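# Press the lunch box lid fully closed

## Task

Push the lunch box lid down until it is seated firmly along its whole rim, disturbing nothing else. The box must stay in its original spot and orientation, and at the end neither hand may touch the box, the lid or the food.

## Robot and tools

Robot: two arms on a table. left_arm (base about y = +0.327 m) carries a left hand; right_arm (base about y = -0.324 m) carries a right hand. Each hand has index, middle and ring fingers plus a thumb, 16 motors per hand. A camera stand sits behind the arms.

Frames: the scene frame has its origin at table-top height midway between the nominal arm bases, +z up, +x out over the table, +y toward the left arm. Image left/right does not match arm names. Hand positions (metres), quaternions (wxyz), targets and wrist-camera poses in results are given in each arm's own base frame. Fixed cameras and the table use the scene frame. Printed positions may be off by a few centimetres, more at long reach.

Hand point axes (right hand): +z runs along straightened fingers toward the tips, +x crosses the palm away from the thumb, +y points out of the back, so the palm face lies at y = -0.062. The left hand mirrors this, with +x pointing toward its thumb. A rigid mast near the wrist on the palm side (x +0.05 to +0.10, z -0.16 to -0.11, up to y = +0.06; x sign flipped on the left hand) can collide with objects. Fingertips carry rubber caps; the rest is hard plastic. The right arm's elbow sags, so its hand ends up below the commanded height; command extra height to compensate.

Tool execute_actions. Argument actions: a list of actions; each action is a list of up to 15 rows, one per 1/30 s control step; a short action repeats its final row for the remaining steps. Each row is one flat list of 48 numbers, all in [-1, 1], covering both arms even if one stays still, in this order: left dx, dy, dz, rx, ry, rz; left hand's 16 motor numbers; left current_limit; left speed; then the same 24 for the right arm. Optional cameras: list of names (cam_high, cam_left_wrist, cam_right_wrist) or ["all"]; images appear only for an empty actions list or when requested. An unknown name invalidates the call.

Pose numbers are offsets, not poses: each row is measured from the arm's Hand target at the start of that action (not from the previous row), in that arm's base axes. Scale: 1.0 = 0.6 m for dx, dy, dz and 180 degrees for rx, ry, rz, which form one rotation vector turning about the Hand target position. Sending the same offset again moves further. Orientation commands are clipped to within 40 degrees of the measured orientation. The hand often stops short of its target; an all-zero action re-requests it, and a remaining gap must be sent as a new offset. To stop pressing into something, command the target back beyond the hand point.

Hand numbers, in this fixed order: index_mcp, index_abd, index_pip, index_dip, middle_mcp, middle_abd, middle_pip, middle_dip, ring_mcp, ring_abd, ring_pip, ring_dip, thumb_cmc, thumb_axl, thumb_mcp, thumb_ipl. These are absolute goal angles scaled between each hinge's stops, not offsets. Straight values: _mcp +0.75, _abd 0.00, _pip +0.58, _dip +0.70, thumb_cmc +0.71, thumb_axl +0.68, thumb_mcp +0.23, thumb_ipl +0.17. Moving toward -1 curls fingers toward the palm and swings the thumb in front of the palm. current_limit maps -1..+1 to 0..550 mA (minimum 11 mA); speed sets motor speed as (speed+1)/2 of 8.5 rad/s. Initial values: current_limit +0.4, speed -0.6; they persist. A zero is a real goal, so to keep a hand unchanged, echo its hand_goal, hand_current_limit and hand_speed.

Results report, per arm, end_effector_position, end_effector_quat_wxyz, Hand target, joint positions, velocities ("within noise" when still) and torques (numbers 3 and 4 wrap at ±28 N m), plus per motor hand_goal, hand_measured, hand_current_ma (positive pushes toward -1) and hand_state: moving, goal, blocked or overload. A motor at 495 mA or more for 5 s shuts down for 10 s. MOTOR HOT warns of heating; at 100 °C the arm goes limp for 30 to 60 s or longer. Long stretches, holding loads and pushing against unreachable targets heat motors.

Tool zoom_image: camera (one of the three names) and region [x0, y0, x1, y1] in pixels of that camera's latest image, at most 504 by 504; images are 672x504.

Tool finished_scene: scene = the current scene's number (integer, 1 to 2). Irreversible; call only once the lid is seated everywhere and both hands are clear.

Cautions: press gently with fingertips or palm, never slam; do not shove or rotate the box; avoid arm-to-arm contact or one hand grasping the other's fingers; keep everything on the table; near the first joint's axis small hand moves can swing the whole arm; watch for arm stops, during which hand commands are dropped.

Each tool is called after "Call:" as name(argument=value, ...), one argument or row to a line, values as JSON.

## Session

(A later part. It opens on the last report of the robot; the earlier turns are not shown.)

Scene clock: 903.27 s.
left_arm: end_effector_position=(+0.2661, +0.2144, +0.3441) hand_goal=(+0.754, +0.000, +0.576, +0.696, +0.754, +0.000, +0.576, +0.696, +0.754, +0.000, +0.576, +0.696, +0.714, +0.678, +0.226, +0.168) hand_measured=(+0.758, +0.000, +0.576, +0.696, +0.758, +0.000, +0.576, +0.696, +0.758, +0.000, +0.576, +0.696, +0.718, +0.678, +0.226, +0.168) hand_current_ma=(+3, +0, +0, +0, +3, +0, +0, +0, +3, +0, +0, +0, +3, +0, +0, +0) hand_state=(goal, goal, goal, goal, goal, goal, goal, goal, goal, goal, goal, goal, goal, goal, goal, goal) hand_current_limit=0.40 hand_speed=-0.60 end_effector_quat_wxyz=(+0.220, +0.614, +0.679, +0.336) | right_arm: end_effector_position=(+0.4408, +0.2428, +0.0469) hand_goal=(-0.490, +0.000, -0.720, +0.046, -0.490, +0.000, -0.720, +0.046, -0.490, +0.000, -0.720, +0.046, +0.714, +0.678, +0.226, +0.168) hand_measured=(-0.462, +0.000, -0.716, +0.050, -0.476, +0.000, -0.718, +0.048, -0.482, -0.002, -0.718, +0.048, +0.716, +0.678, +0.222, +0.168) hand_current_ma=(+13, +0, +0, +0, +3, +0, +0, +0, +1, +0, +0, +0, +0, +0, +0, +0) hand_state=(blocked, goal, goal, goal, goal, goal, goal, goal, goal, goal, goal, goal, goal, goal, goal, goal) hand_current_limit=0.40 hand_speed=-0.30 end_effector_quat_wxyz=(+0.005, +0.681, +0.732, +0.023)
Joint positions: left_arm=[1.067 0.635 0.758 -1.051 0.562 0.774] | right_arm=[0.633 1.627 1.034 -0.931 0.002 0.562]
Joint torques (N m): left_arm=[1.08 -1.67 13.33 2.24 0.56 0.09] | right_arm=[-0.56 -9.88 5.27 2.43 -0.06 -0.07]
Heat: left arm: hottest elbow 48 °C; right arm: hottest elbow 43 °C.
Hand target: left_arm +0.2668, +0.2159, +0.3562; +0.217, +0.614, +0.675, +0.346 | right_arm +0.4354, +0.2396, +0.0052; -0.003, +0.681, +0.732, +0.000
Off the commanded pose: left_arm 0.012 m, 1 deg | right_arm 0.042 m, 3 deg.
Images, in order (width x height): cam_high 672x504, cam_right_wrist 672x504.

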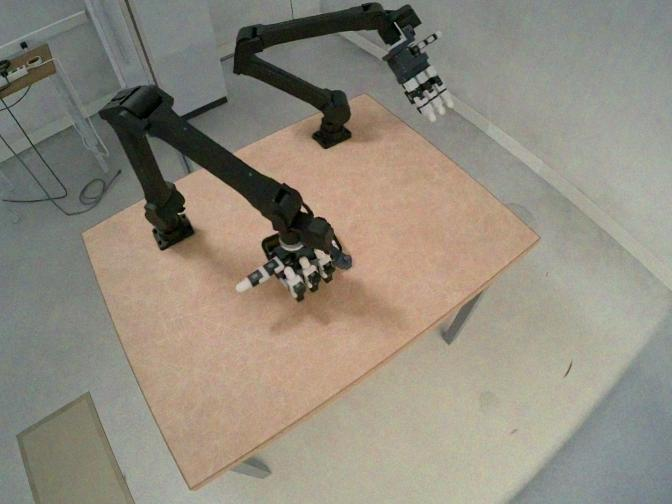

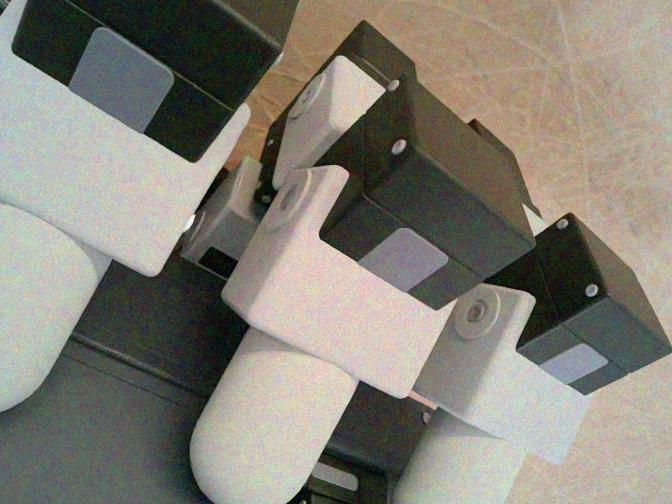

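Call:
execute_actions(
  actions=[
    [[0,0,0,0,0,0,0.754,0,0.576,0.696,0.754,0,0.576,0.696,0.754,0,0.576,0.696,0.714,0.678,0.226,0.168,0.4,-0.6,0,0,0.17,0,0,0,-0.49,0,-0.72,0.045,-0.49,0,-0.72,0.045,-0.49,0,-0.72,0.045,0.714,0.678,0.226,0.168,0.4,-0.3]],
    [[0,0,0,0,0,0,0.754,0,0.576,0.696,0.754,0,0.576,0.696,0.754,0,0.576,0.696,0.714,0.678,0.226,0.168,0.4,-0.6,-0.05,0.1,0.2,0,0,0,-0.49,0,-0.72,0.045,-0.49,0,-0.72,0.045,-0.49,0,-0.72,0.045,0.714,0.678,0.226,0.168,0.4,-0.3]],
    [[0,0,0,0,0,0,0.754,0,0.576,0.696,0.754,0,0.576,0.696,0.754,0,0.576,0.696,0.714,0.678,0.226,0.168,0.4,-0.6,-0.1,0.22,0,0,0,0,-0.49,0,-0.72,0.045,-0.49,0,-0.72,0.045,-0.49,0,-0.72,0.045,0.714,0.678,0.226,0.168,0.4,-0.3]],
  ],
  cameras=["cam_high","cam_right_wrist"],
)

Call:
zoom_image(
  camera="cam_right_wrist",
  region=[372, 0, 672, 300],
)

Call:
zoom_image(
  camera="cam_high",
  region=[250, 180, 370, 300],
)

Scene clock: 932.73 s.
left_arm: end_effector_position=(+0.2661, +0.2144, +0.3441) hand_goal=(+0.754, +0.000, +0.576, +0.696, +0.754, +0.000, +0.576, +0.696, +0.754, +0.000, +0.576, +0.696, +0.714, +0.678, +0.226, +0.168) hand_measured=(+0.758, +0.000, +0.576, +0.696, +0.758, +0.000, +0.576, +0.696, +0.758, +0.000, +0.576, +0.696, +0.718, +0.678, +0.226, +0.168) hand_current_ma=(+3, +0, +0, +0, +3, +0, +0, +0, +3, +0, +0, +0, +3, +0, +0, +0) hand_state=(goal, goal, goal, goal, goal, goal, goal, goal, goal, goal, goal, goal, goal, goal, goal, goal) hand_current_limit=0.40 hand_speed=-0.60 end_effector_quat_wxyz=(+0.220, +0.614, +0.679, +0.336) | right_arm: end_effector_position=(+0.3401, +0.4195, +0.2148) hand_goal=(-0.490, +0.000, -0.720, +0.046, -0.490, +0.000, -0.720, +0.046, -0.490, +0.000, -0.720, +0.046, +0.714, +0.678, +0.226, +0.168) hand_measured=(-0.462, +0.000, -0.716, +0.050, -0.476, +0.000, -0.718, +0.048, -0.482, -0.002, -0.718, +0.048, +0.716, +0.678, +0.222, +0.168) hand_current_ma=(+13, +0, +0, +0, +3, +0, +0, +0, +1, +0, +0, +0, +0, +0, +0, +0) hand_state=(blocked, goal, goal, goal, goal, goal, goal, goal, goal, goal, goal, goal, goal, goal, goal, goal) hand_current_limit=0.40 hand_speed=-0.30 end_effector_quat_wxyz=(-0.002, +0.677, +0.736, -0.009)
Joint positions: left_arm=[1.067 0.635 0.758 -1.051 0.562 0.774] | right_arm=[1.042 1.671 1.574 -1.49 -0.007 0.958]
Joint torques (N m): left_arm=[1.08 -1.61 13.33 2.22 0.56 0.1] | right_arm=[-0.26 -16.79 12.62 -0.2 0.41 0.1]
Heat: left arm: hottest elbow 49 °C; right arm: hottest elbow 42 °C.
Hand target: left_arm +0.2668, +0.2159, +0.3562; +0.217, +0.614, +0.675, +0.346 | right_arm +0.3454, +0.4315, +0.2270; -0.003, +0.681, +0.732, +0.000
Off the commanded pose: left_arm 0.012 m, 1 deg | right_arm 0.018 m, 1 deg.
Images, in order (width x height): cam_high 672x504, cam_right_wrist 672x504.

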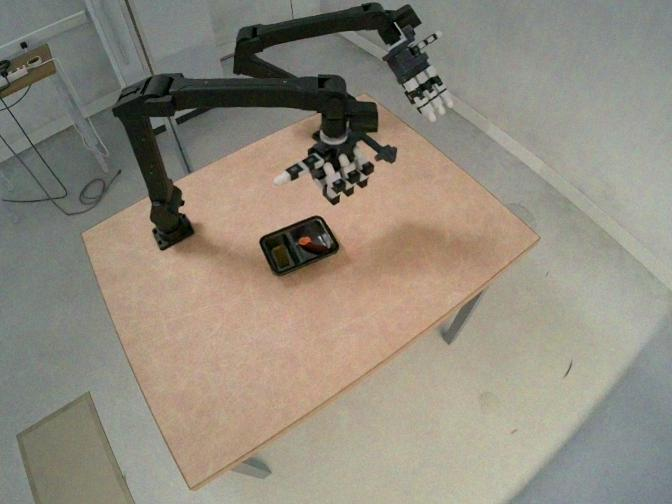

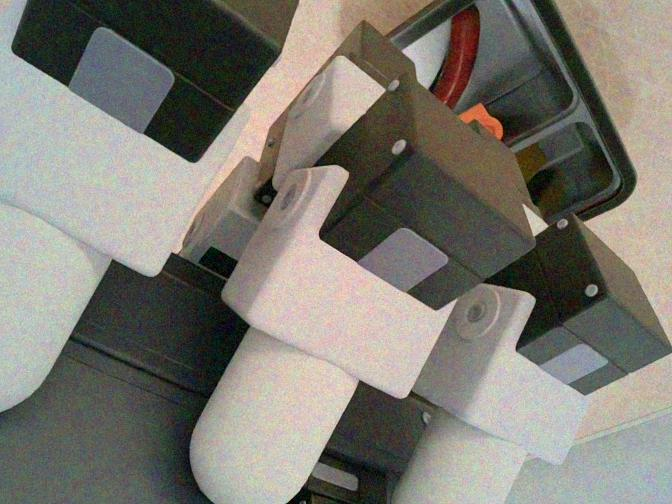

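Scaled by 1.680.

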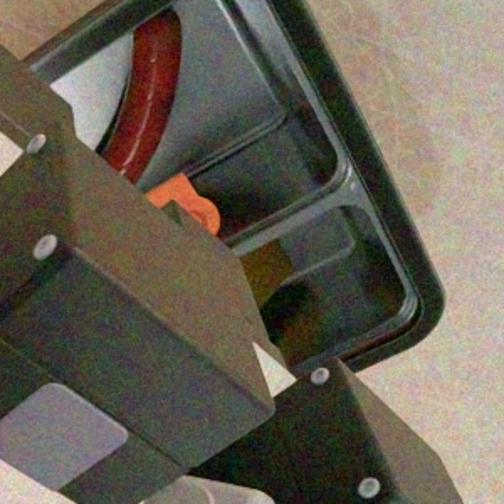

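Scaled by 4.200.

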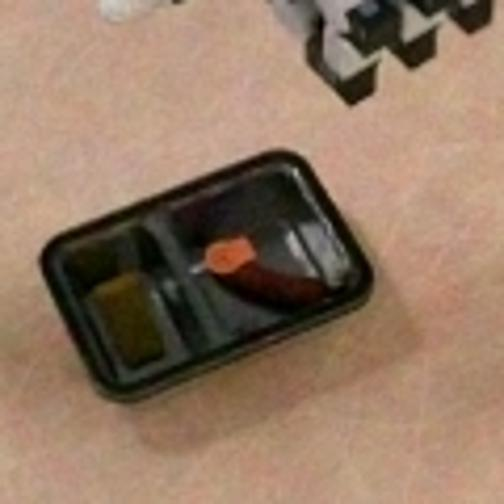

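Call:
execute_actions(
  actions=[
    [[0,0,0,0,0,0,0.754,0,0.576,0.696,0.754,0,0.576,0.696,0.754,0,0.576,0.696,0.714,0.678,0.226,0.168,0.4,-0.6,0.117,-0.167,0.03,0.119,0.051,-0.109,-0.3,0,-0.5,0.2,-0.3,0,-0.5,0.2,-0.3,0,-0.5,0.2,0.714,0.678,0.226,0.168,0.4,-0.3]],
    [[0,0,0,0,0,0,0.754,0,0.576,0.696,0.754,0,0.576,0.696,0.754,0,0.576,0.696,0.714,0.678,0.226,0.168,0.4,-0.6,0.117,-0.217,0,0.119,0.051,-0.109,0.75,0,0.576,0.69,0.75,0,0.576,0.69,0.75,0,0.576,0.69,0.714,0.678,0.226,0.168,0.4,-0.3]],
    [[0,0,0,0,0,0,0.754,0,0.576,0.696,0.754,0,0.576,0.696,0.754,0,0.576,0.696,0.714,0.678,0.226,0.168,0.4,-0.6,0,0,-0.152,0.119,0.051,-0.109,0.75,0,0.576,0.69,0.75,0,0.576,0.69,0.75,0,0.576,0.69,0.714,0.678,0.226,0.168,0.4,-0.3]],
  ],
  cameras=["cam_high","cam_right_wrist"],
)

Call:
zoom_image(
  camera="cam_right_wrist",
  region=[400, 100, 672, 420],
)

Scene clock: 976.00 s.
left_arm: end_effector_position=(+0.2661, +0.2144, +0.3441) hand_goal=(+0.754, +0.000, +0.576, +0.696, +0.754, +0.000, +0.576, +0.696, +0.754, +0.000, +0.576, +0.696, +0.714, +0.678, +0.226, +0.168) hand_measured=(+0.758, +0.000, +0.576, +0.696, +0.758, +0.000, +0.576, +0.696, +0.758, +0.000, +0.576, +0.696, +0.718, +0.678, +0.226, +0.168) hand_current_ma=(+3, +0, +0, +0, +3, +0, +0, +0, +3, +0, +0, +0, +3, +0, +0, +0) hand_state=(goal, goal, goal, goal, goal, goal, goal, goal, goal, goal, goal, goal, goal, goal, goal, goal) hand_current_limit=0.40 hand_speed=-0.60 end_effector_quat_wxyz=(+0.220, +0.614, +0.679, +0.336) | right_arm: end_effector_position=(+0.4858, +0.1981, +0.1495) hand_goal=(+0.750, +0.000, +0.576, +0.690, +0.750, +0.000, +0.576, +0.690, +0.750, +0.000, +0.576, +0.690, +0.714, +0.678, +0.226, +0.168) hand_measured=(+0.742, +0.002, +0.572, +0.686, +0.744, +0.002, +0.572, +0.688, +0.744, +0.002, +0.572, +0.688, +0.708, +0.678, +0.222, +0.168) hand_current_ma=(-1, +0, +0, +0, -1, +0, +0, +0, -1, +0, +0, +0, -1, +0, +0, +0) hand_state=(goal, goal, goal, goal, goal, goal, goal, goal, goal, goal, goal, goal, goal, goal, goal, goal) hand_current_limit=0.40 hand_speed=-0.30 end_effector_quat_wxyz=(-0.510, +0.810, +0.211, +0.197)
Joint positions: left_arm=[1.067 0.635 0.758 -1.051 0.562 0.774] | right_arm=[0.173 1.489 1.067 -0.576 -1.071 1.581]
Joint torques (N m): left_arm=[1.08 -1.61 13.33 2.22 0.56 0.1] | right_arm=[0.26 -17.2 8.47 1.72 -0.85 0.15]
Heat: left arm: hottest elbow 49 °C; right arm: hottest elbow 47 °C.
Hand target: left_arm +0.2668, +0.2159, +0.3562; +0.217, +0.614, +0.675, +0.346 | right_arm +0.4858, +0.2011, +0.1539; -0.503, +0.812, +0.197, +0.223
Off the commanded pose: left_arm 0.012 m, 1 deg | right_arm 0.005 m, 3 deg.
Images, in order (width x height): cam_high 672x504, cam_right_wrist 672x504.

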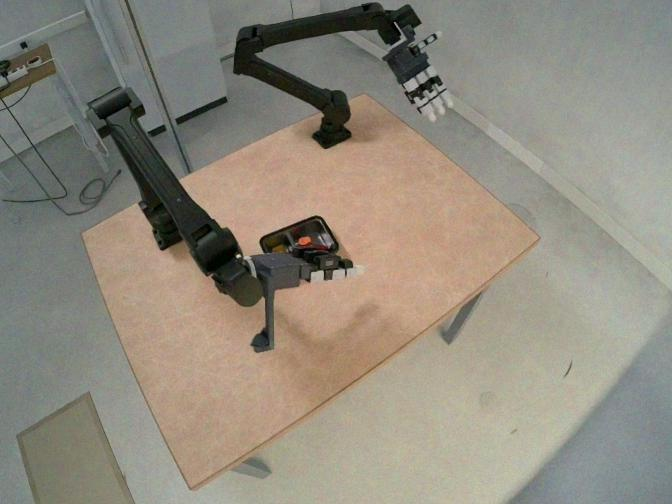

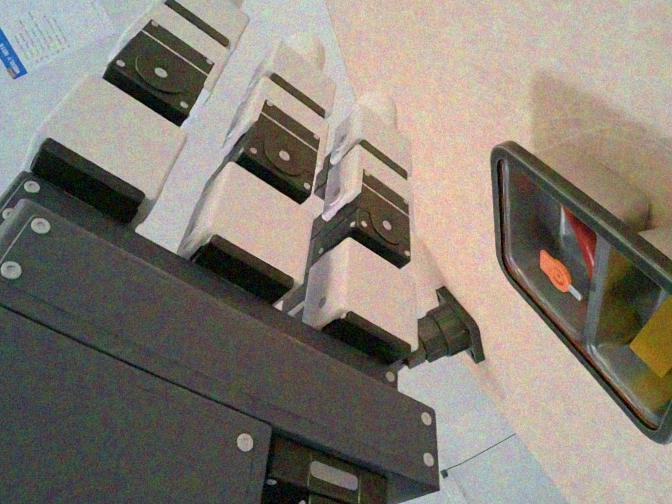

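Scaled by 1.575.

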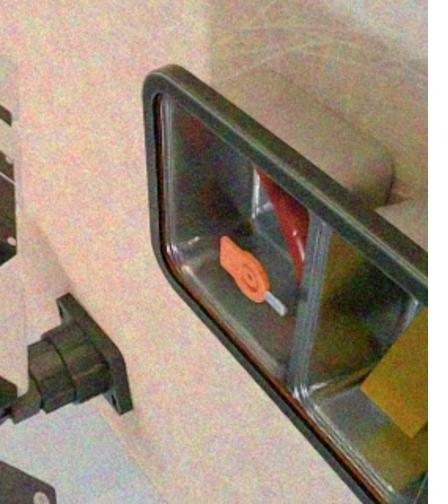

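Call:
zoom_image(
  camera="cam_right_wrist",
  region=[485, 140, 605, 350],
)

Call:
zoom_image(
  camera="cam_right_wrist",
  region=[560, 330, 672, 450],
)

Scaled by 2.400.

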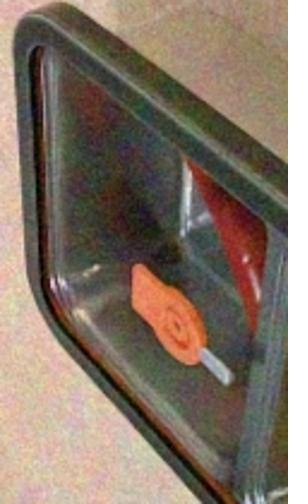

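Scaled by 4.200.

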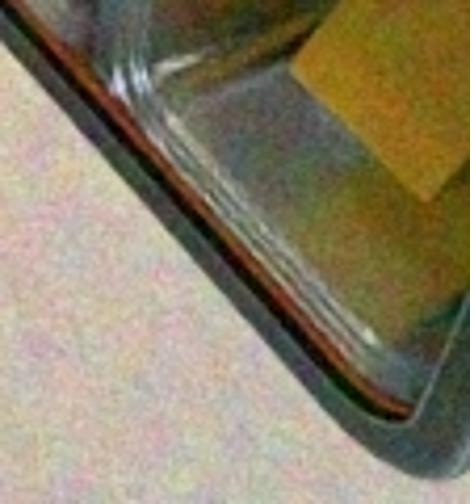

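Call:
execute_actions(
  actions=[
    [[0,0,0,0,0,0,0.754,0,0.576,0.696,0.754,0,0.576,0.696,0.754,0,0.576,0.696,0.714,0.678,0.226,0.168,0.4,-0.6,0,0,0.14,-0.119,-0.051,0.109,0.3,0,0,0.3,0.3,0,0,0.3,0.3,0,0,0.3,0.714,0.678,0.226,0.168,0.4,-0.3]],
    [[0,0,0,0,0,0,0.754,0,0.576,0.696,0.754,0,0.576,0.696,0.754,0,0.576,0.696,0.714,0.678,0.226,0.168,0.4,-0.6,-0.1,0.05,0,-0.119,-0.051,0.109,-0.49,0,-0.72,0.045,-0.49,0,-0.72,0.045,-0.49,0,-0.72,0.045,0.714,0.678,0.226,0.168,0.4,-0.3]],
    [[0,0,0,0,0,0,0.754,0,0.576,0.696,0.754,0,0.576,0.696,0.754,0,0.576,0.696,0.714,0.678,0.226,0.168,0.4,-0.6,-0.1,0.05,0,-0.119,-0.051,0.109,-0.49,0,-0.72,0.045,-0.49,0,-0.72,0.045,-0.49,0,-0.72,0.045,0.714,0.678,0.226,0.168,0.4,-0.3]],
    [[0,0,0,0,0,0,0.754,0,0.576,0.696,0.754,0,0.576,0.696,0.754,0,0.576,0.696,0.714,0.678,0.226,0.168,0.4,-0.6,-0.093,0.031,0,0,0,0.167,-0.49,0,-0.72,0.045,-0.49,0,-0.72,0.045,-0.49,0,-0.72,0.045,0.714,0.678,0.226,0.168,0.4,-0.3]],
    [[0,0,0,0,0,0,0.754,0,0.576,0.696,0.754,0,0.576,0.696,0.754,0,0.576,0.696,0.714,0.678,0.226,0.168,0.4,-0.6,0,0,-0.08,0,0,0.167,-0.49,0,-0.72,0.045,-0.49,0,-0.72,0.045,-0.49,0,-0.72,0.045,0.714,0.678,0.226,0.168,0.4,-0.3]],
    [[0,0,0,0,0,0,0.754,0,0.576,0.696,0.754,0,0.576,0.696,0.754,0,0.576,0.696,0.714,0.678,0.226,0.168,0.4,-0.6,0,0,-0.1,0,0,0.155,-0.49,0,-0.72,0.045,-0.49,0,-0.72,0.045,-0.49,0,-0.72,0.045,0.714,0.678,0.226,0.168,0.4,-0.3]],
  ],
  cameras=["cam_high","cam_right_wrist"],
)

Call:
zoom_image(
  camera="cam_high",
  region=[240, 150, 380, 300],
)

Scene clock: 1009.70 s.
left_arm: end_effector_position=(+0.2661, +0.2144, +0.3441) hand_goal=(+0.754, +0.000, +0.576, +0.696, +0.754, +0.000, +0.576, +0.696, +0.754, +0.000, +0.576, +0.696, +0.714, +0.678, +0.226, +0.168) hand_measured=(+0.758, +0.000, +0.576, +0.696, +0.758, +0.000, +0.576, +0.696, +0.758, +0.000, +0.576, +0.696, +0.718, +0.678, +0.226, +0.168) hand_current_ma=(+3, +0, +0, +0, +3, +0, +0, +0, +3, +0, +0, +0, +3, +0, +0, +0) hand_state=(goal, goal, goal, goal, goal, goal, goal, goal, goal, goal, goal, goal, goal, goal, goal, goal) hand_current_limit=0.40 hand_speed=-0.60 end_effector_quat_wxyz=(+0.220, +0.614, +0.679, +0.336) | right_arm: end_effector_position=(+0.3023, +0.2761, +0.1307) hand_goal=(-0.490, +0.000, -0.720, +0.046, -0.490, +0.000, -0.720, +0.046, -0.490, +0.000, -0.720, +0.046, +0.714, +0.678, +0.226, +0.168) hand_measured=(-0.464, +0.002, -0.714, +0.048, -0.476, +0.002, -0.718, +0.048, -0.478, +0.002, -0.718, +0.048, +0.716, +0.678, +0.222, +0.168) hand_current_ma=(+12, +0, +1, +0, +3, +0, +0, +0, +3, +0, +0, +0, +0, +0, +0, +0) hand_state=(blocked, goal, goal, goal, goal, goal, goal, goal, goal, goal, goal, goal, goal, goal, goal, goal) hand_current_limit=0.40 hand_speed=-0.30 end_effector_quat_wxyz=(-0.003, -0.013, +1.000, -0.008)
Joint positions: left_arm=[1.067 0.635 0.758 -1.051 0.562 0.774] | right_arm=[0.601 1.3 0.942 -1.227 0.01 -0.995]
Joint torques (N m): left_arm=[1.08 -1.61 13.31 2.24 0.56 0.09] | right_arm=[-0.67 -9.47 9.44 0.88 -0.24 -0.13]
Heat: left arm: hottest elbow 49 °C; right arm: hottest elbow 45 °C.
Hand target: left_arm +0.2668, +0.2159, +0.3562; +0.217, +0.614, +0.675, +0.346 | right_arm +0.3099, +0.2798, +0.1298; -0.002, -0.019, +1.000, -0.002
Off the commanded pose: left_arm 0.012 m, 1 deg | right_arm 0.009 m, 1 deg.
Images, in order (width x height): cam_high 672x504, cam_right_wrist 672x504.

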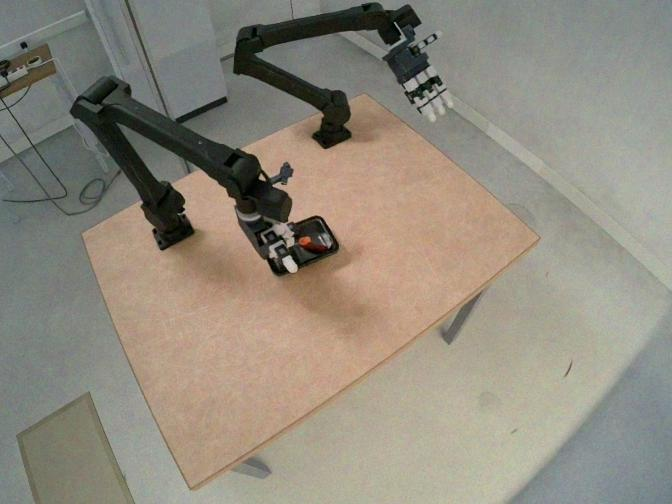

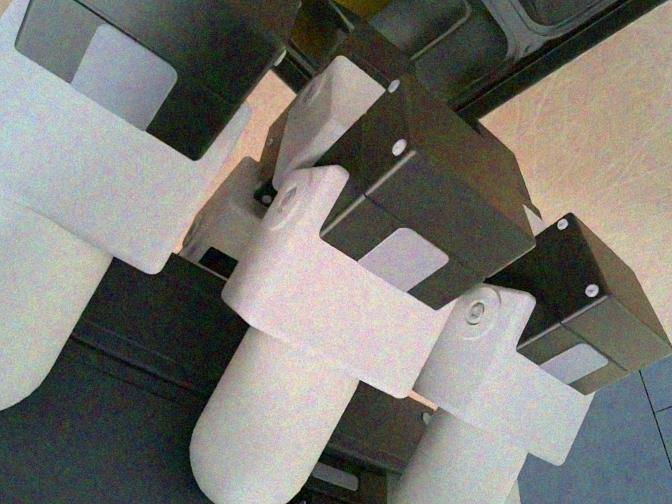

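Scaled by 3.360.

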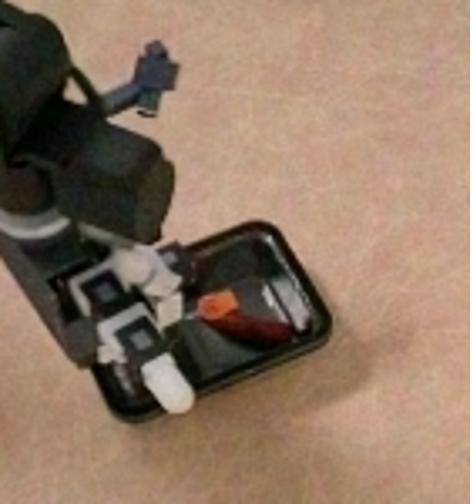

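Call:
execute_actions(
  actions=[
    [[0,0,0,0,0,0,0.754,0,0.576,0.696,0.754,0,0.576,0.696,0.754,0,0.576,0.696,0.714,0.678,0.226,0.168,0.4,-0.6,0.017,0.025,-0.08,0,0,0,-0.49,0,-0.72,0.045,-0.49,0,-0.72,0.045,-0.49,0,-0.72,0.045,0.714,0.678,0.226,0.168,0.4,-0.3]],
    [[0,0,0,0,0,0,0.754,0,0.576,0.696,0.754,0,0.576,0.696,0.754,0,0.576,0.696,0.714,0.678,0.226,0.168,0.4,-0.6,0,0,-0.03,0,0,0,-0.49,0,-0.72,0.045,-0.49,0,-0.72,0.045,-0.49,0,-0.72,0.045,0.714,0.678,0.226,0.168,0.4,-0.3]],
  ],
)

Call:
execute_actions(
  actions=[
    [[0,0,0,0,0,0,0.754,0,0.576,0.696,0.754,0,0.576,0.696,0.754,0,0.576,0.696,0.714,0.678,0.226,0.168,0.4,-0.6,0,0,-0.03,0,0,0,-0.49,0,-0.72,0.045,-0.49,0,-0.72,0.045,-0.49,0,-0.72,0.045,0.714,0.678,0.226,0.168,0.4,-0.3]],
  ],
  cameras=["cam_high","cam_right_wrist"],
)

Call:
zoom_image(
  camera="cam_high",
  region=[240, 150, 380, 300],
)

Scene clock: 1031.93 s.
left_arm: end_effector_position=(+0.2661, +0.2144, +0.3441) hand_goal=(+0.754, +0.000, +0.576, +0.696, +0.754, +0.000, +0.576, +0.696, +0.754, +0.000, +0.576, +0.696, +0.714, +0.678, +0.226, +0.168) hand_measured=(+0.758, +0.000, +0.576, +0.696, +0.758, +0.000, +0.576, +0.696, +0.758, +0.000, +0.576, +0.696, +0.718, +0.678, +0.226, +0.168) hand_current_ma=(+3, +0, +0, +0, +3, +0, +0, +0, +3, +0, +0, +0, +3, +0, +0, +0) hand_state=(goal, goal, goal, goal, goal, goal, goal, goal, goal, goal, goal, goal, goal, goal, goal, goal) hand_current_limit=0.40 hand_speed=-0.60 end_effector_quat_wxyz=(+0.220, +0.614, +0.679, +0.336) | right_arm: end_effector_position=(+0.3224, +0.2915, +0.0738) hand_goal=(-0.490, +0.000, -0.720, +0.046, -0.490, +0.000, -0.720, +0.046, -0.490, +0.000, -0.720, +0.046, +0.714, +0.678, +0.226, +0.168) hand_measured=(-0.466, +0.002, -0.712, +0.048, -0.476, +0.002, -0.718, +0.048, -0.482, +0.002, -0.718, +0.048, +0.716, +0.678, +0.222, +0.168) hand_current_ma=(+9, +0, +1, +0, +3, +0, +0, +0, +1, +0, +0, +0, +0, +0, +0, +0) hand_state=(blocked, goal, goal, goal, goal, goal, goal, goal, goal, goal, goal, goal, goal, goal, goal, goal) hand_current_limit=0.40 hand_speed=-0.30 end_effector_quat_wxyz=(+0.002, -0.013, +1.000, +0.000)
Joint positions: left_arm=[1.067 0.635 0.758 -1.051 0.562 0.774] | right_arm=[0.601 1.428 0.896 -1.035 0.003 -0.996]
Joint torques (N m): left_arm=[1.08 -1.61 13.33 2.22 0.56 0.09] | right_arm=[0.85 -10.81 7.45 1.13 -0.22 -0.07]
Heat: left arm: hottest elbow 49 °C; right arm: hottest elbow 44 °C.
Hand target: left_arm +0.2668, +0.2159, +0.3562; +0.217, +0.614, +0.675, +0.346 | right_arm +0.3203, +0.2948, +0.0639; -0.002, -0.019, +1.000, -0.002
Off the commanded pose: left_arm 0.012 m, 1 deg | right_arm 0.011 m, 1 deg.

Scene clock: 1032.63 s.
left_arm: end_effector_position=(+0.2661, +0.2144, +0.3441) hand_goal=(+0.754, +0.000, +0.576, +0.696, +0.754, +0.000, +0.576, +0.696, +0.754, +0.000, +0.576, +0.696, +0.714, +0.678, +0.226, +0.168) hand_measured=(+0.758, +0.000, +0.576, +0.696, +0.758, +0.000, +0.576, +0.696, +0.758, +0.000, +0.576, +0.696, +0.718, +0.678, +0.226, +0.168) hand_current_ma=(+3, +0, +0, +0, +3, +0, +0, +0, +3, +0, +0, +0, +3, +0, +0, +0) hand_state=(goal, goal, goal, goal, goal, goal, goal, goal, goal, goal, goal, goal, goal, goal, goal, goal) hand_current_limit=0.40 hand_speed=-0.60 end_effector_quat_wxyz=(+0.220, +0.614, +0.679, +0.336) | right_arm: end_effector_position=(+0.3225, +0.2935, +0.0731) hand_goal=(-0.490, +0.000, -0.720, +0.046, -0.490, +0.000, -0.720, +0.046, -0.490, +0.000, -0.720, +0.046, +0.714, +0.678, +0.226, +0.168) hand_measured=(-0.466, +0.002, -0.712, +0.048, -0.476, +0.002, -0.718, +0.048, -0.488, +0.002, -0.714, +0.048, +0.716, +0.678, +0.222, +0.168) hand_current_ma=(+9, +0, +1, +0, +3, +0, +0, +0, +0, +0, +1, +0, +0, +0, +0, +0) hand_state=(blocked, goal, goal, goal, goal, goal, goal, goal, goal, goal, goal, goal, goal, goal, goal, goal) hand_current_limit=0.40 hand_speed=-0.30 end_effector_quat_wxyz=(+0.006, -0.019, +1.000, +0.005)
Joint positions: left_arm=[1.067 0.635 0.758 -1.051 0.562 0.774] | right_arm=[0.601 1.429 0.891 -1.018 -0.003 -1.007]
Joint torques (N m): left_arm=[1.08 -1.61 13.33 2.22 0.56 0.09] | right_arm=[0.32 -8.29 5.7 2.41 0.04 0.05]
Heat: left arm: hottest elbow 49 °C; right arm: hottest elbow 44 °C.
Hand target: left_arm +0.2668, +0.2159, +0.3562; +0.217, +0.614, +0.675, +0.346 | right_arm +0.3203, +0.2948, +0.0459; -0.002, -0.019, +1.000, -0.002
Off the commanded pose: left_arm 0.012 m, 1 deg | right_arm 0.027 m, 1 deg.
Images, in order (width x height): cam_high 672x504, cam_right_wrist 672x504.

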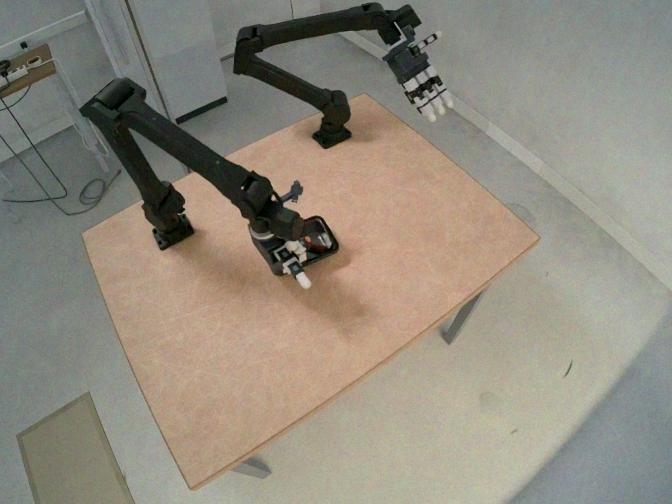

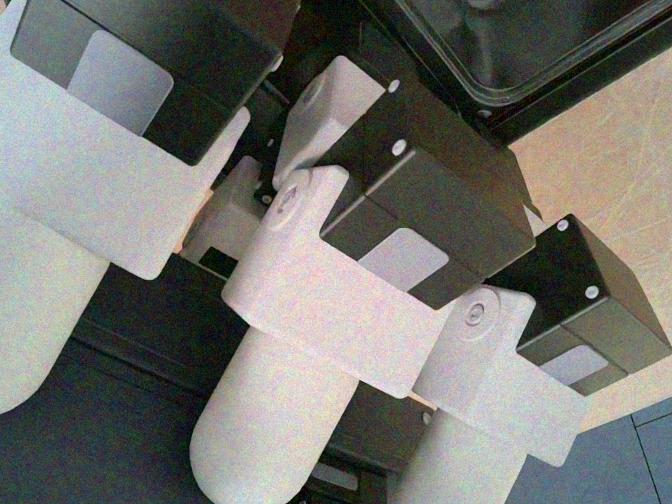

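Scaled by 3.360.

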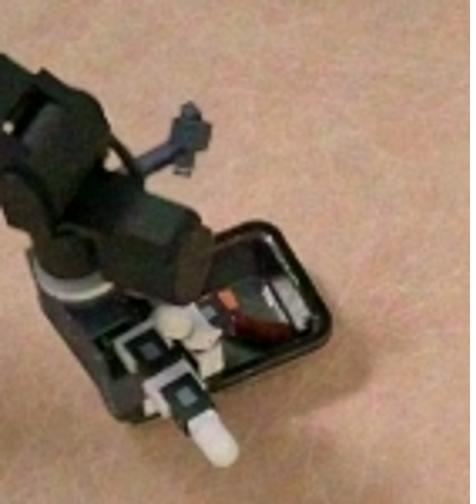

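Call:
execute_actions(
  actions=[
    [[0,0,0,0,0,0,0.754,0,0.576,0.696,0.754,0,0.576,0.696,0.754,0,0.576,0.696,0.714,0.678,0.226,0.168,0.4,-0.6,0,0,-0.03,0,0,0,-0.49,0,-0.72,0.045,-0.49,0,-0.72,0.045,-0.49,0,-0.72,0.045,0.714,0.678,0.226,0.168,0.4,-0.3]],
  ],
)

Call:
execute_actions(
  actions=[
    [[0,0,0,0,0,0,0.754,0,0.576,0.696,0.754,0,0.576,0.696,0.754,0,0.576,0.696,0.714,0.678,0.226,0.168,0.4,-0.6,0,0,-0.03,0,0,0,-0.49,0,-0.72,0.045,-0.49,0,-0.72,0.045,-0.49,0,-0.72,0.045,0.714,0.678,0.226,0.168,0.4,-0.3]],
  ],
  cameras=["cam_high","cam_right_wrist"],
)

Call:
zoom_image(
  camera="cam_high",
  region=[240, 150, 380, 300],
)

Scene clock: 1047.23 s.
left_arm: end_effector_position=(+0.2661, +0.2144, +0.3441) hand_goal=(+0.754, +0.000, +0.576, +0.696, +0.754, +0.000, +0.576, +0.696, +0.754, +0.000, +0.576, +0.696, +0.714, +0.678, +0.226, +0.168) hand_measured=(+0.758, +0.000, +0.576, +0.696, +0.758, +0.000, +0.576, +0.696, +0.758, +0.000, +0.576, +0.696, +0.718, +0.678, +0.226, +0.168) hand_current_ma=(+3, +0, +0, +0, +3, +0, +0, +0, +3, +0, +0, +0, +3, +0, +0, +0) hand_state=(goal, goal, goal, goal, goal, goal, goal, goal, goal, goal, goal, goal, goal, goal, goal, goal) hand_current_limit=0.40 hand_speed=-0.60 end_effector_quat_wxyz=(+0.220, +0.614, +0.679, +0.336) | right_arm: end_effector_position=(+0.3222, +0.2955, +0.0733) hand_goal=(-0.490, +0.000, -0.720, +0.046, -0.490, +0.000, -0.720, +0.046, -0.490, +0.000, -0.720, +0.046, +0.714, +0.678, +0.226, +0.168) hand_measured=(-0.466, +0.002, -0.712, +0.048, -0.476, +0.002, -0.718, +0.048, -0.494, +0.002, -0.708, +0.048, +0.716, +0.678, +0.222, +0.168) hand_current_ma=(+9, +0, +1, +0, +3, +0, +0, +0, +0, +0, +2, +0, +0, +0, +0, +0) hand_state=(blocked, goal, goal, goal, goal, goal, goal, goal, goal, goal, goal, goal, goal, goal, goal, goal) hand_current_limit=0.40 hand_speed=-0.30 end_effector_quat_wxyz=(+0.012, -0.026, +1.000, +0.012)
Joint positions: left_arm=[1.067 0.635 0.758 -1.051 0.562 0.774] | right_arm=[0.601 1.424 0.882 -0.996 -0.008 -1.021]
Joint torques (N m): left_arm=[1.08 -1.61 13.31 2.24 0.56 0.09] | right_arm=[0.32 -5.54 4.56 3.55 0.27 0.2]
Heat: left arm: hottest elbow 49 °C; right arm: hottest elbow 43 °C.
Hand target: left_arm +0.2668, +0.2159, +0.3562; +0.217, +0.614, +0.675, +0.346 | right_arm +0.3203, +0.2947, +0.0278; -0.002, -0.019, +1.000, -0.002
Off the commanded pose: left_arm 0.012 m, 1 deg | right_arm 0.045 m, 2 deg.

Scene clock: 1047.93 s.
left_arm: end_effector_position=(+0.2661, +0.2144, +0.3441) hand_goal=(+0.754, +0.000, +0.576, +0.696, +0.754, +0.000, +0.576, +0.696, +0.754, +0.000, +0.576, +0.696, +0.714, +0.678, +0.226, +0.168) hand_measured=(+0.758, +0.000, +0.576, +0.696, +0.758, +0.000, +0.576, +0.696, +0.758, +0.000, +0.576, +0.696, +0.718, +0.678, +0.226, +0.168) hand_current_ma=(+3, +0, +0, +0, +3, +0, +0, +0, +3, +0, +0, +0, +3, +0, +0, +0) hand_state=(goal, goal, goal, goal, goal, goal, goal, goal, goal, goal, goal, goal, goal, goal, goal, goal) hand_current_limit=0.40 hand_speed=-0.60 end_effector_quat_wxyz=(+0.220, +0.614, +0.679, +0.336) | right_arm: end_effector_position=(+0.3226, +0.2975, +0.0734) hand_goal=(-0.490, +0.000, -0.720, +0.046, -0.490, +0.000, -0.720, +0.046, -0.490, +0.000, -0.720, +0.046, +0.714, +0.678, +0.226, +0.168) hand_measured=(-0.466, +0.002, -0.712, +0.048, -0.476, +0.002, -0.718, +0.048, -0.500, +0.002, -0.702, +0.048, +0.716, +0.678, +0.222, +0.168) hand_current_ma=(+9, +0, +1, +0, +3, +0, +0, +0, -2, +0, +5, +0, +0, +0, +0, +0) hand_state=(blocked, goal, goal, goal, goal, goal, goal, goal, goal, goal, goal, goal, goal, goal, goal, goal) hand_current_limit=0.40 hand_speed=-0.30 end_effector_quat_wxyz=(+0.021, -0.030, +0.999, +0.021)
Joint positions: left_arm=[1.067 0.635 0.758 -1.051 0.562 0.774] | right_arm=[0.601 1.417 0.868 -0.965 -0.013 -1.029]
Joint torques (N m): left_arm=[1.08 -1.61 13.33 2.22 0.56 0.09] | right_arm=[0.15 -3.08 3.36 4.04 0.56 0.3]
Heat: left arm: hottest elbow 49 °C; right arm: hottest elbow 43 °C.
Hand target: left_arm +0.2668, +0.2159, +0.3562; +0.217, +0.614, +0.675, +0.346 | right_arm +0.3203, +0.2947, +0.0099; -0.002, -0.019, +1.000, -0.002
Off the commanded pose: left_arm 0.012 m, 1 deg | right_arm 0.064 m, 4 deg.
Images, in order (width x height): cam_high 672x504, cam_right_wrist 672x504.

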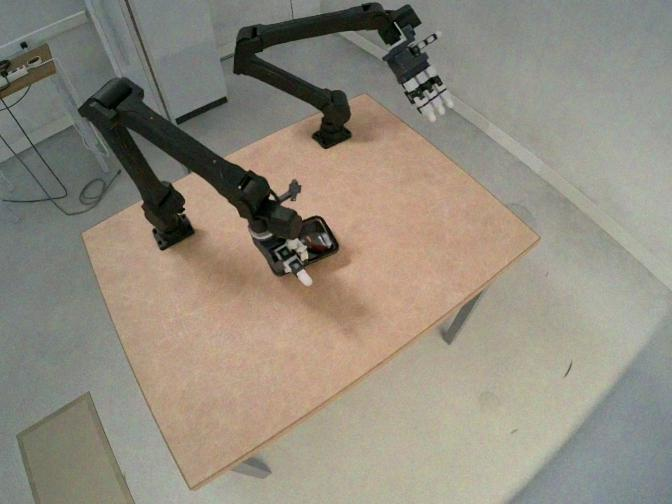

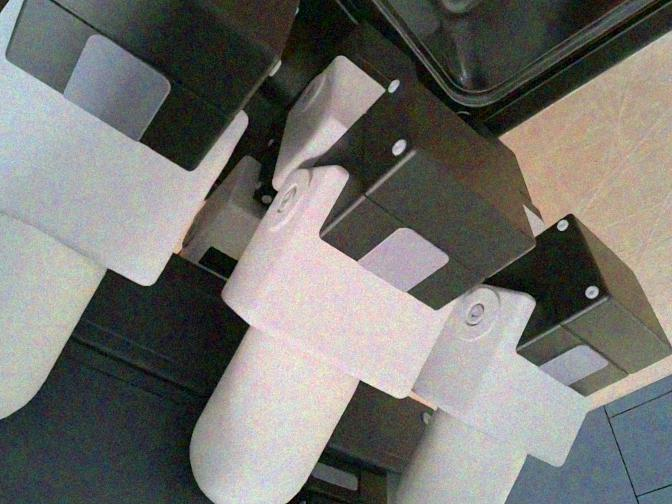

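Scaled by 3.360.

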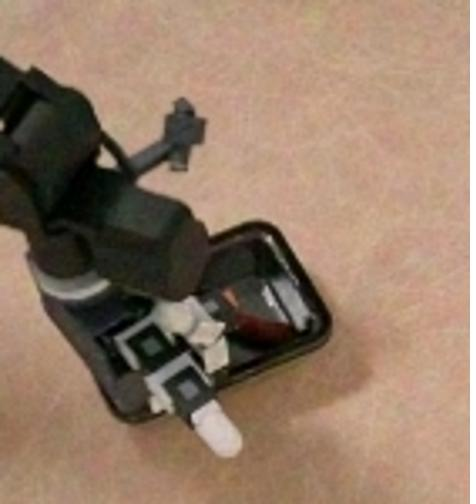

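Call:
execute_actions(
  actions=[
    [[0,0,0,0,0,0,0.754,0,0.576,0.696,0.754,0,0.576,0.696,0.754,0,0.576,0.696,0.714,0.678,0.226,0.168,0.4,-0.6,0,0,0.15,0,0,0,-0.49,0,-0.72,0.045,-0.49,0,-0.72,0.045,-0.49,0,-0.72,0.045,0.714,0.678,0.226,0.168,0.4,-0.3]],
    [[0,0,0,0,0,0,0.754,0,0.576,0.696,0.754,0,0.576,0.696,0.754,0,0.576,0.696,0.714,0.678,0.226,0.168,0.4,-0.6,-0.01,0.115,0.01,0,0,0,-0.49,0,-0.72,0.045,-0.49,0,-0.72,0.045,-0.49,0,-0.72,0.045,0.714,0.678,0.226,0.168,0.4,-0.3]],
    [[0,0,0,0,0,0,0.754,0,0.576,0.696,0.754,0,0.576,0.696,0.754,0,0.576,0.696,0.714,0.678,0.226,0.168,0.4,-0.6,0,0,-0.05,0,0,0,-0.49,0,-0.72,0.045,-0.49,0,-0.72,0.045,-0.49,0,-0.72,0.045,0.714,0.678,0.226,0.168,0.4,-0.3]],
    [[0,0,0,0,0,0,0.754,0,0.576,0.696,0.754,0,0.576,0.696,0.754,0,0.576,0.696,0.714,0.678,0.226,0.168,0.4,-0.6,0,0,-0.04,0,0,0,-0.49,0,-0.72,0.045,-0.49,0,-0.72,0.045,-0.49,0,-0.72,0.045,0.714,0.678,0.226,0.168,0.4,-0.3]],
  ],
  cameras=["cam_high","cam_right_wrist"],
)

Call:
zoom_image(
  camera="cam_high",
  region=[240, 150, 380, 300],
)

Scene clock: 1072.40 s.
left_arm: end_effector_position=(+0.2661, +0.2144, +0.3441) hand_goal=(+0.754, +0.000, +0.576, +0.696, +0.754, +0.000, +0.576, +0.696, +0.754, +0.000, +0.576, +0.696, +0.714, +0.678, +0.226, +0.168) hand_measured=(+0.758, +0.000, +0.576, +0.696, +0.758, +0.000, +0.576, +0.696, +0.758, +0.000, +0.576, +0.696, +0.718, +0.678, +0.226, +0.168) hand_current_ma=(+3, +0, +0, +0, +3, +0, +0, +0, +3, +0, +0, +0, +3, +0, +0, +0) hand_state=(goal, goal, goal, goal, goal, goal, goal, goal, goal, goal, goal, goal, goal, goal, goal, goal) hand_current_limit=0.40 hand_speed=-0.60 end_effector_quat_wxyz=(+0.220, +0.614, +0.679, +0.336) | right_arm: end_effector_position=(+0.3112, +0.3656, +0.0737) hand_goal=(-0.490, +0.000, -0.720, +0.046, -0.490, +0.000, -0.720, +0.046, -0.490, +0.000, -0.720, +0.046, +0.714, +0.678, +0.226, +0.168) hand_measured=(-0.470, +0.002, -0.710, +0.048, -0.484, +0.002, -0.716, +0.048, -0.484, +0.002, -0.716, +0.048, +0.718, +0.678, +0.222, +0.168) hand_current_ma=(+7, +0, +2, +0, +0, +0, +0, +0, +1, +0, +0, +0, +0, +0, +0, +0) hand_state=(blocked, goal, goal, goal, goal, goal, goal, goal, goal, goal, goal, goal, goal, goal, goal, goal) hand_current_limit=0.40 hand_speed=-0.30 end_effector_quat_wxyz=(+0.004, -0.028, +1.000, +0.005)
Joint positions: left_arm=[1.067 0.635 0.758 -1.051 0.562 0.774] | right_arm=[0.762 1.523 0.997 -1.032 -0.001 -0.865]
Joint torques (N m): left_arm=[1.03 -1.61 13.33 2.22 0.56 0.09] | right_arm=[-0.32 -11.05 6.64 1.78 -0.05 0.16]
Heat: left arm: hottest elbow 49 °C; right arm: hottest elbow 42 °C.
Hand target: left_arm +0.2668, +0.2159, +0.3562; +0.217, +0.614, +0.675, +0.346 | right_arm +0.3142, +0.3638, +0.0519; -0.002, -0.019, +1.000, -0.002
Off the commanded pose: left_arm 0.012 m, 1 deg | right_arm 0.022 m, 2 deg.
Images, in order (width x height): cam_high 672x504, cam_right_wrist 672x504.

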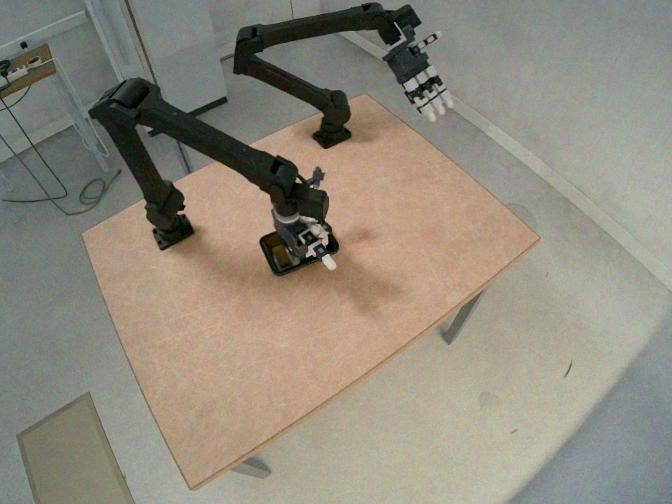

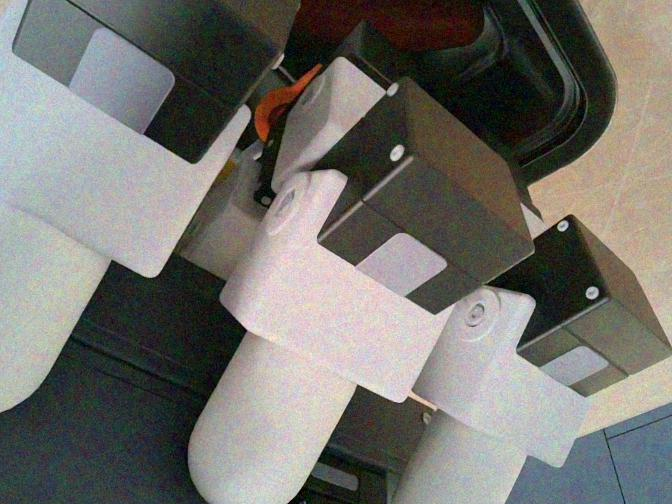

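Scaled by 3.360.

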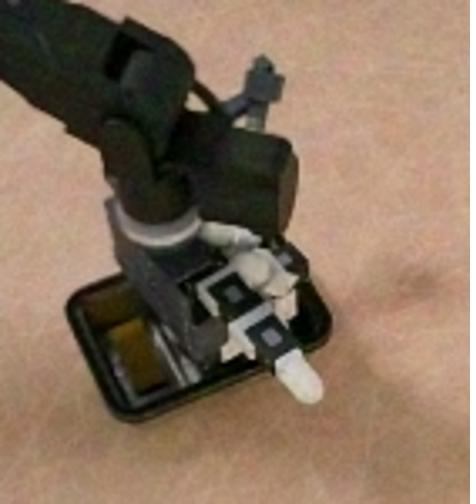

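Call:
execute_actions(
  actions=[
    [[0,0,0,0,0,0,0.754,0,0.576,0.696,0.754,0,0.576,0.696,0.754,0,0.576,0.696,0.714,0.678,0.226,0.168,0.4,-0.6,0,0,-0.035,0,0,0,-0.49,0,-0.72,0.045,-0.49,0,-0.72,0.045,-0.49,0,-0.72,0.045,0.714,0.678,0.226,0.168,0.4,-0.3]],
    [[0,0,0,0,0,0,0.754,0,0.576,0.696,0.754,0,0.576,0.696,0.754,0,0.576,0.696,0.714,0.678,0.226,0.168,0.4,-0.6,0,0,-0.035,0,0,0,-0.49,0,-0.72,0.045,-0.49,0,-0.72,0.045,-0.49,0,-0.72,0.045,0.714,0.678,0.226,0.168,0.4,-0.3]],
  ],
)

Scene clock: 1079.57 s.
left_arm: end_effector_position=(+0.2661, +0.2144, +0.3441) hand_goal=(+0.754, +0.000, +0.576, +0.696, +0.754, +0.000, +0.576, +0.696, +0.754, +0.000, +0.576, +0.696, +0.714, +0.678, +0.226, +0.168) hand_measured=(+0.758, +0.000, +0.576, +0.696, +0.758, +0.000, +0.576, +0.696, +0.758, +0.000, +0.576, +0.696, +0.718, +0.678, +0.226, +0.168) hand_current_ma=(+3, +0, +0, +0, +3, +0, +0, +0, +3, +0, +0, +0, +3, +0, +0, +0) hand_state=(goal, goal, goal, goal, goal, goal, goal, goal, goal, goal, goal, goal, goal, goal, goal, goal) hand_current_limit=0.40 hand_speed=-0.60 end_effector_quat_wxyz=(+0.220, +0.614, +0.679, +0.336) | right_arm: end_effector_position=(+0.3137, +0.3694, +0.0759) hand_goal=(-0.490, +0.000, -0.720, +0.046, -0.490, +0.000, -0.720, +0.046, -0.490, +0.000, -0.720, +0.046, +0.714, +0.678, +0.226, +0.168) hand_measured=(-0.470, +0.002, -0.710, +0.048, -0.484, +0.002, -0.714, +0.048, -0.496, +0.002, -0.706, +0.048, +0.718, +0.678, +0.222, +0.168) hand_current_ma=(+7, +0, +2, +0, +1, +0, +0, +0, -1, +0, +3, +0, +0, +0, +0, +0) hand_state=(blocked, goal, goal, goal, goal, goal, goal, goal, goal, goal, goal, goal, goal, goal, goal, goal) hand_current_limit=0.40 hand_speed=-0.30 end_effector_quat_wxyz=(+0.020, -0.031, +0.999, +0.030)
Joint positions: left_arm=[1.067 0.635 0.758 -1.051 0.562 0.774] | right_arm=[0.756 1.506 0.967 -0.963 -0.019 -0.875]
Joint torques (N m): left_arm=[1.03 -1.61 13.31 2.22 0.56 0.09] | right_arm=[-0.32 -4.54 4.23 3.45 0.75 0.2]
Heat: left arm: hottest elbow 49 °C; right arm: hottest elbow 42 °C.
Hand target: left_arm +0.2668, +0.2159, +0.3562; +0.217, +0.614, +0.675, +0.346 | right_arm +0.3142, +0.3638, +0.0098; -0.002, -0.019, +1.000, -0.002
Off the commanded pose: left_arm 0.012 m, 1 deg | right_arm 0.066 m, 5 deg.

Call:
execute_actions(
  actions=[
    [[0,0,0,0,0,0,0.754,0,0.576,0.696,0.754,0,0.576,0.696,0.754,0,0.576,0.696,0.714,0.678,0.226,0.168,0.4,-0.6,0,0,0.15,0,0,0,-0.49,0,-0.72,0.045,-0.49,0,-0.72,0.045,-0.49,0,-0.72,0.045,0.714,0.678,0.226,0.168,0.4,-0.3]],
    [[0,0,0,0,0,0,0.754,0,0.576,0.696,0.754,0,0.576,0.696,0.754,0,0.576,0.696,0.714,0.678,0.226,0.168,0.4,-0.6,0.004,0.08,-0.01,0,0,0,-0.49,0,-0.72,0.045,-0.49,0,-0.72,0.045,-0.49,0,-0.72,0.045,0.714,0.678,0.226,0.168,0.4,-0.3]],
    [[0,0,0,0,0,0,0.754,0,0.576,0.696,0.754,0,0.576,0.696,0.754,0,0.576,0.696,0.714,0.678,0.226,0.168,0.4,-0.6,0,0,-0.035,0,0,0,-0.49,0,-0.72,0.045,-0.49,0,-0.72,0.045,-0.49,0,-0.72,0.045,0.714,0.678,0.226,0.168,0.4,-0.3]],
    [[0,0,0,0,0,0,0.754,0,0.576,0.696,0.754,0,0.576,0.696,0.754,0,0.576,0.696,0.714,0.678,0.226,0.168,0.4,-0.6,0,0,-0.035,0,0,0,-0.49,0,-0.72,0.045,-0.49,0,-0.72,0.045,-0.49,0,-0.72,0.045,0.714,0.678,0.226,0.168,0.4,-0.3]],
  ],
  cameras=["cam_high","cam_right_wrist"],
)

Call:
zoom_image(
  camera="cam_high",
  region=[240, 150, 380, 300],
)

Scene clock: 1094.17 s.
left_arm: end_effector_position=(+0.2661, +0.2144, +0.3441) hand_goal=(+0.754, +0.000, +0.576, +0.696, +0.754, +0.000, +0.576, +0.696, +0.754, +0.000, +0.576, +0.696, +0.714, +0.678, +0.226, +0.168) hand_measured=(+0.758, +0.000, +0.576, +0.696, +0.758, +0.000, +0.576, +0.696, +0.758, +0.000, +0.576, +0.696, +0.718, +0.678, +0.226, +0.168) hand_current_ma=(+3, +0, +0, +0, +3, +0, +0, +0, +3, +0, +0, +0, +3, +0, +0, +0) hand_state=(goal, goal, goal, goal, goal, goal, goal, goal, goal, goal, goal, goal, goal, goal, goal, goal) hand_current_limit=0.40 hand_speed=-0.60 end_effector_quat_wxyz=(+0.220, +0.614, +0.679, +0.336) | right_arm: end_effector_position=(+0.3125, +0.4121, +0.0735) hand_goal=(-0.490, +0.000, -0.720, +0.046, -0.490, +0.000, -0.720, +0.046, -0.490, +0.000, -0.720, +0.046, +0.714, +0.678, +0.226, +0.168) hand_measured=(-0.470, +0.002, -0.710, +0.048, -0.484, +0.002, -0.716, +0.048, -0.486, +0.002, -0.714, +0.048, +0.718, +0.678, +0.222, +0.168) hand_current_ma=(+7, +0, +2, +0, +1, +0, +0, +0, +0, +0, +0, +0, +0, +0, +0, +0) hand_state=(goal, goal, goal, goal, goal, goal, goal, goal, goal, goal, goal, goal, goal, goal, goal, goal) hand_current_limit=0.40 hand_speed=-0.30 end_effector_quat_wxyz=(+0.003, -0.028, +1.000, +0.005)
Joint positions: left_arm=[1.067 0.635 0.758 -1.051 0.562 0.774] | right_arm=[0.836 1.607 1.097 -1.05 -0.004 -0.79]
Joint torques (N m): left_arm=[1.08 -1.61 13.31 2.22 0.56 0.09] | right_arm=[-0.97 -12.86 7.04 1.74 0 0.15]
Heat: left arm: hottest elbow 50 °C; right arm: hottest elbow 42 °C.
Hand target: left_arm +0.2668, +0.2159, +0.3562; +0.217, +0.614, +0.675, +0.346 | right_arm +0.3167, +0.4118, +0.0520; -0.002, -0.019, +1.000, -0.002
Off the commanded pose: left_arm 0.012 m, 1 deg | right_arm 0.022 m, 1 deg.
Images, in order (width x height): cam_high 672x504, cam_right_wrist 672x504.

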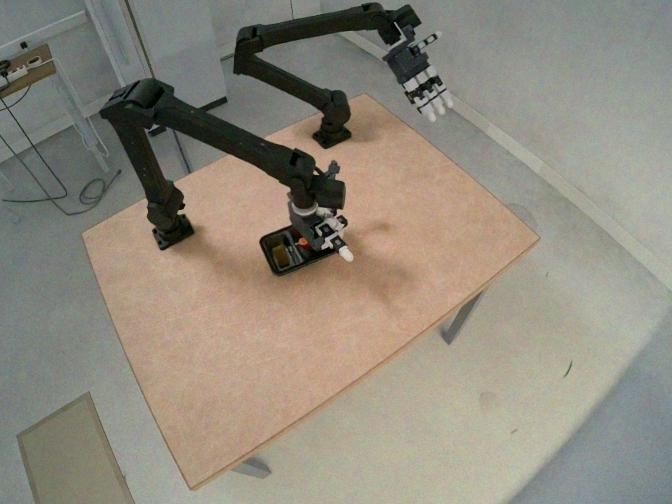

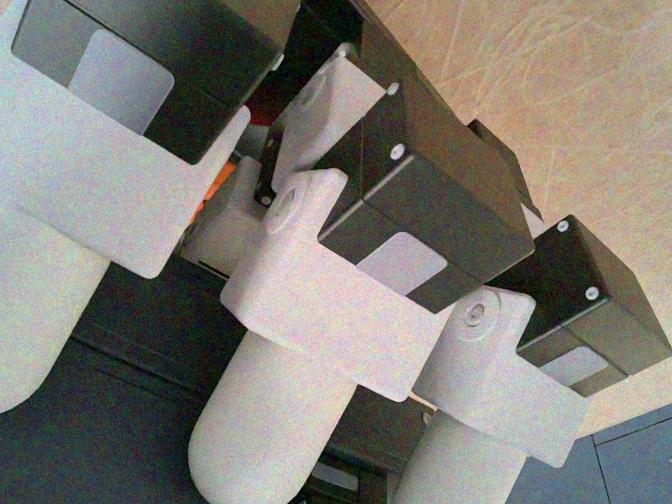

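Scaled by 3.360.

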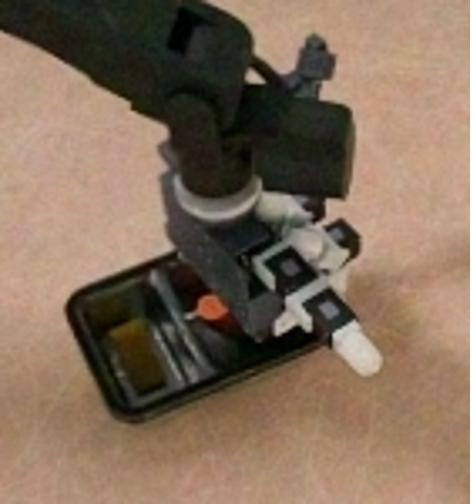

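Call:
execute_actions(
  actions=[
    [[0,0,0,0,0,0,0.754,0,0.576,0.696,0.754,0,0.576,0.696,0.754,0,0.576,0.696,0.714,0.678,0.226,0.168,0.4,-0.6,0,0,-0.035,0,0,0,-0.49,0,-0.72,0.045,-0.49,0,-0.72,0.045,-0.49,0,-0.72,0.045,0.714,0.678,0.226,0.168,0.4,-0.3]],
    [[0,0,0,0,0,0,0.754,0,0.576,0.696,0.754,0,0.576,0.696,0.754,0,0.576,0.696,0.714,0.678,0.226,0.168,0.4,-0.6,0,0,-0.035,0,0,0,-0.49,0,-0.72,0.045,-0.49,0,-0.72,0.045,-0.49,0,-0.72,0.045,0.714,0.678,0.226,0.168,0.4,-0.3]],
  ],
)

Scene clock: 1103.63 s.
left_arm: end_effector_position=(+0.2661, +0.2144, +0.3441) hand_goal=(+0.754, +0.000, +0.576, +0.696, +0.754, +0.000, +0.576, +0.696, +0.754, +0.000, +0.576, +0.696, +0.714, +0.678, +0.226, +0.168) hand_measured=(+0.758, +0.000, +0.576, +0.696, +0.758, +0.000, +0.576, +0.696, +0.758, +0.000, +0.576, +0.696, +0.718, +0.678, +0.226, +0.168) hand_current_ma=(+3, +0, +0, +0, +3, +0, +0, +0, +3, +0, +0, +0, +3, +0, +0, +0) hand_state=(goal, goal, goal, goal, goal, goal, goal, goal, goal, goal, goal, goal, goal, goal, goal, goal) hand_current_limit=0.40 hand_speed=-0.60 end_effector_quat_wxyz=(+0.220, +0.614, +0.679, +0.336) | right_arm: end_effector_position=(+0.3166, +0.4196, +0.0756) hand_goal=(-0.490, +0.000, -0.720, +0.046, -0.490, +0.000, -0.720, +0.046, -0.490, +0.000, -0.720, +0.046, +0.714, +0.678, +0.226, +0.168) hand_measured=(-0.470, +0.002, -0.710, +0.048, -0.484, +0.002, -0.716, +0.048, -0.494, +0.002, -0.708, +0.048, +0.718, +0.678, +0.222, +0.168) hand_current_ma=(+7, +0, +2, +0, +1, +0, +0, +0, +0, +0, +2, +0, +0, +0, +0, +0) hand_state=(goal, goal, goal, goal, goal, goal, goal, goal, goal, goal, goal, goal, goal, goal, goal, goal) hand_current_limit=0.40 hand_speed=-0.30 end_effector_quat_wxyz=(+0.017, -0.028, +0.999, +0.031)
Joint positions: left_arm=[1.067 0.635 0.758 -1.051 0.562 0.774] | right_arm=[0.834 1.598 1.075 -0.98 -0.018 -0.791]
Joint torques (N m): left_arm=[1.08 -1.61 13.33 2.24 0.56 0.09] | right_arm=[-0.79 -7.88 4.38 3.25 0.7 0.19]
Heat: left arm: hottest elbow 50 °C; right arm: hottest elbow 42 °C.
Hand target: left_arm +0.2668, +0.2159, +0.3562; +0.217, +0.614, +0.675, +0.346 | right_arm +0.3166, +0.4118, +0.0099; -0.002, -0.019, +1.000, -0.002
Off the commanded pose: left_arm 0.012 m, 1 deg | right_arm 0.066 m, 5 deg.


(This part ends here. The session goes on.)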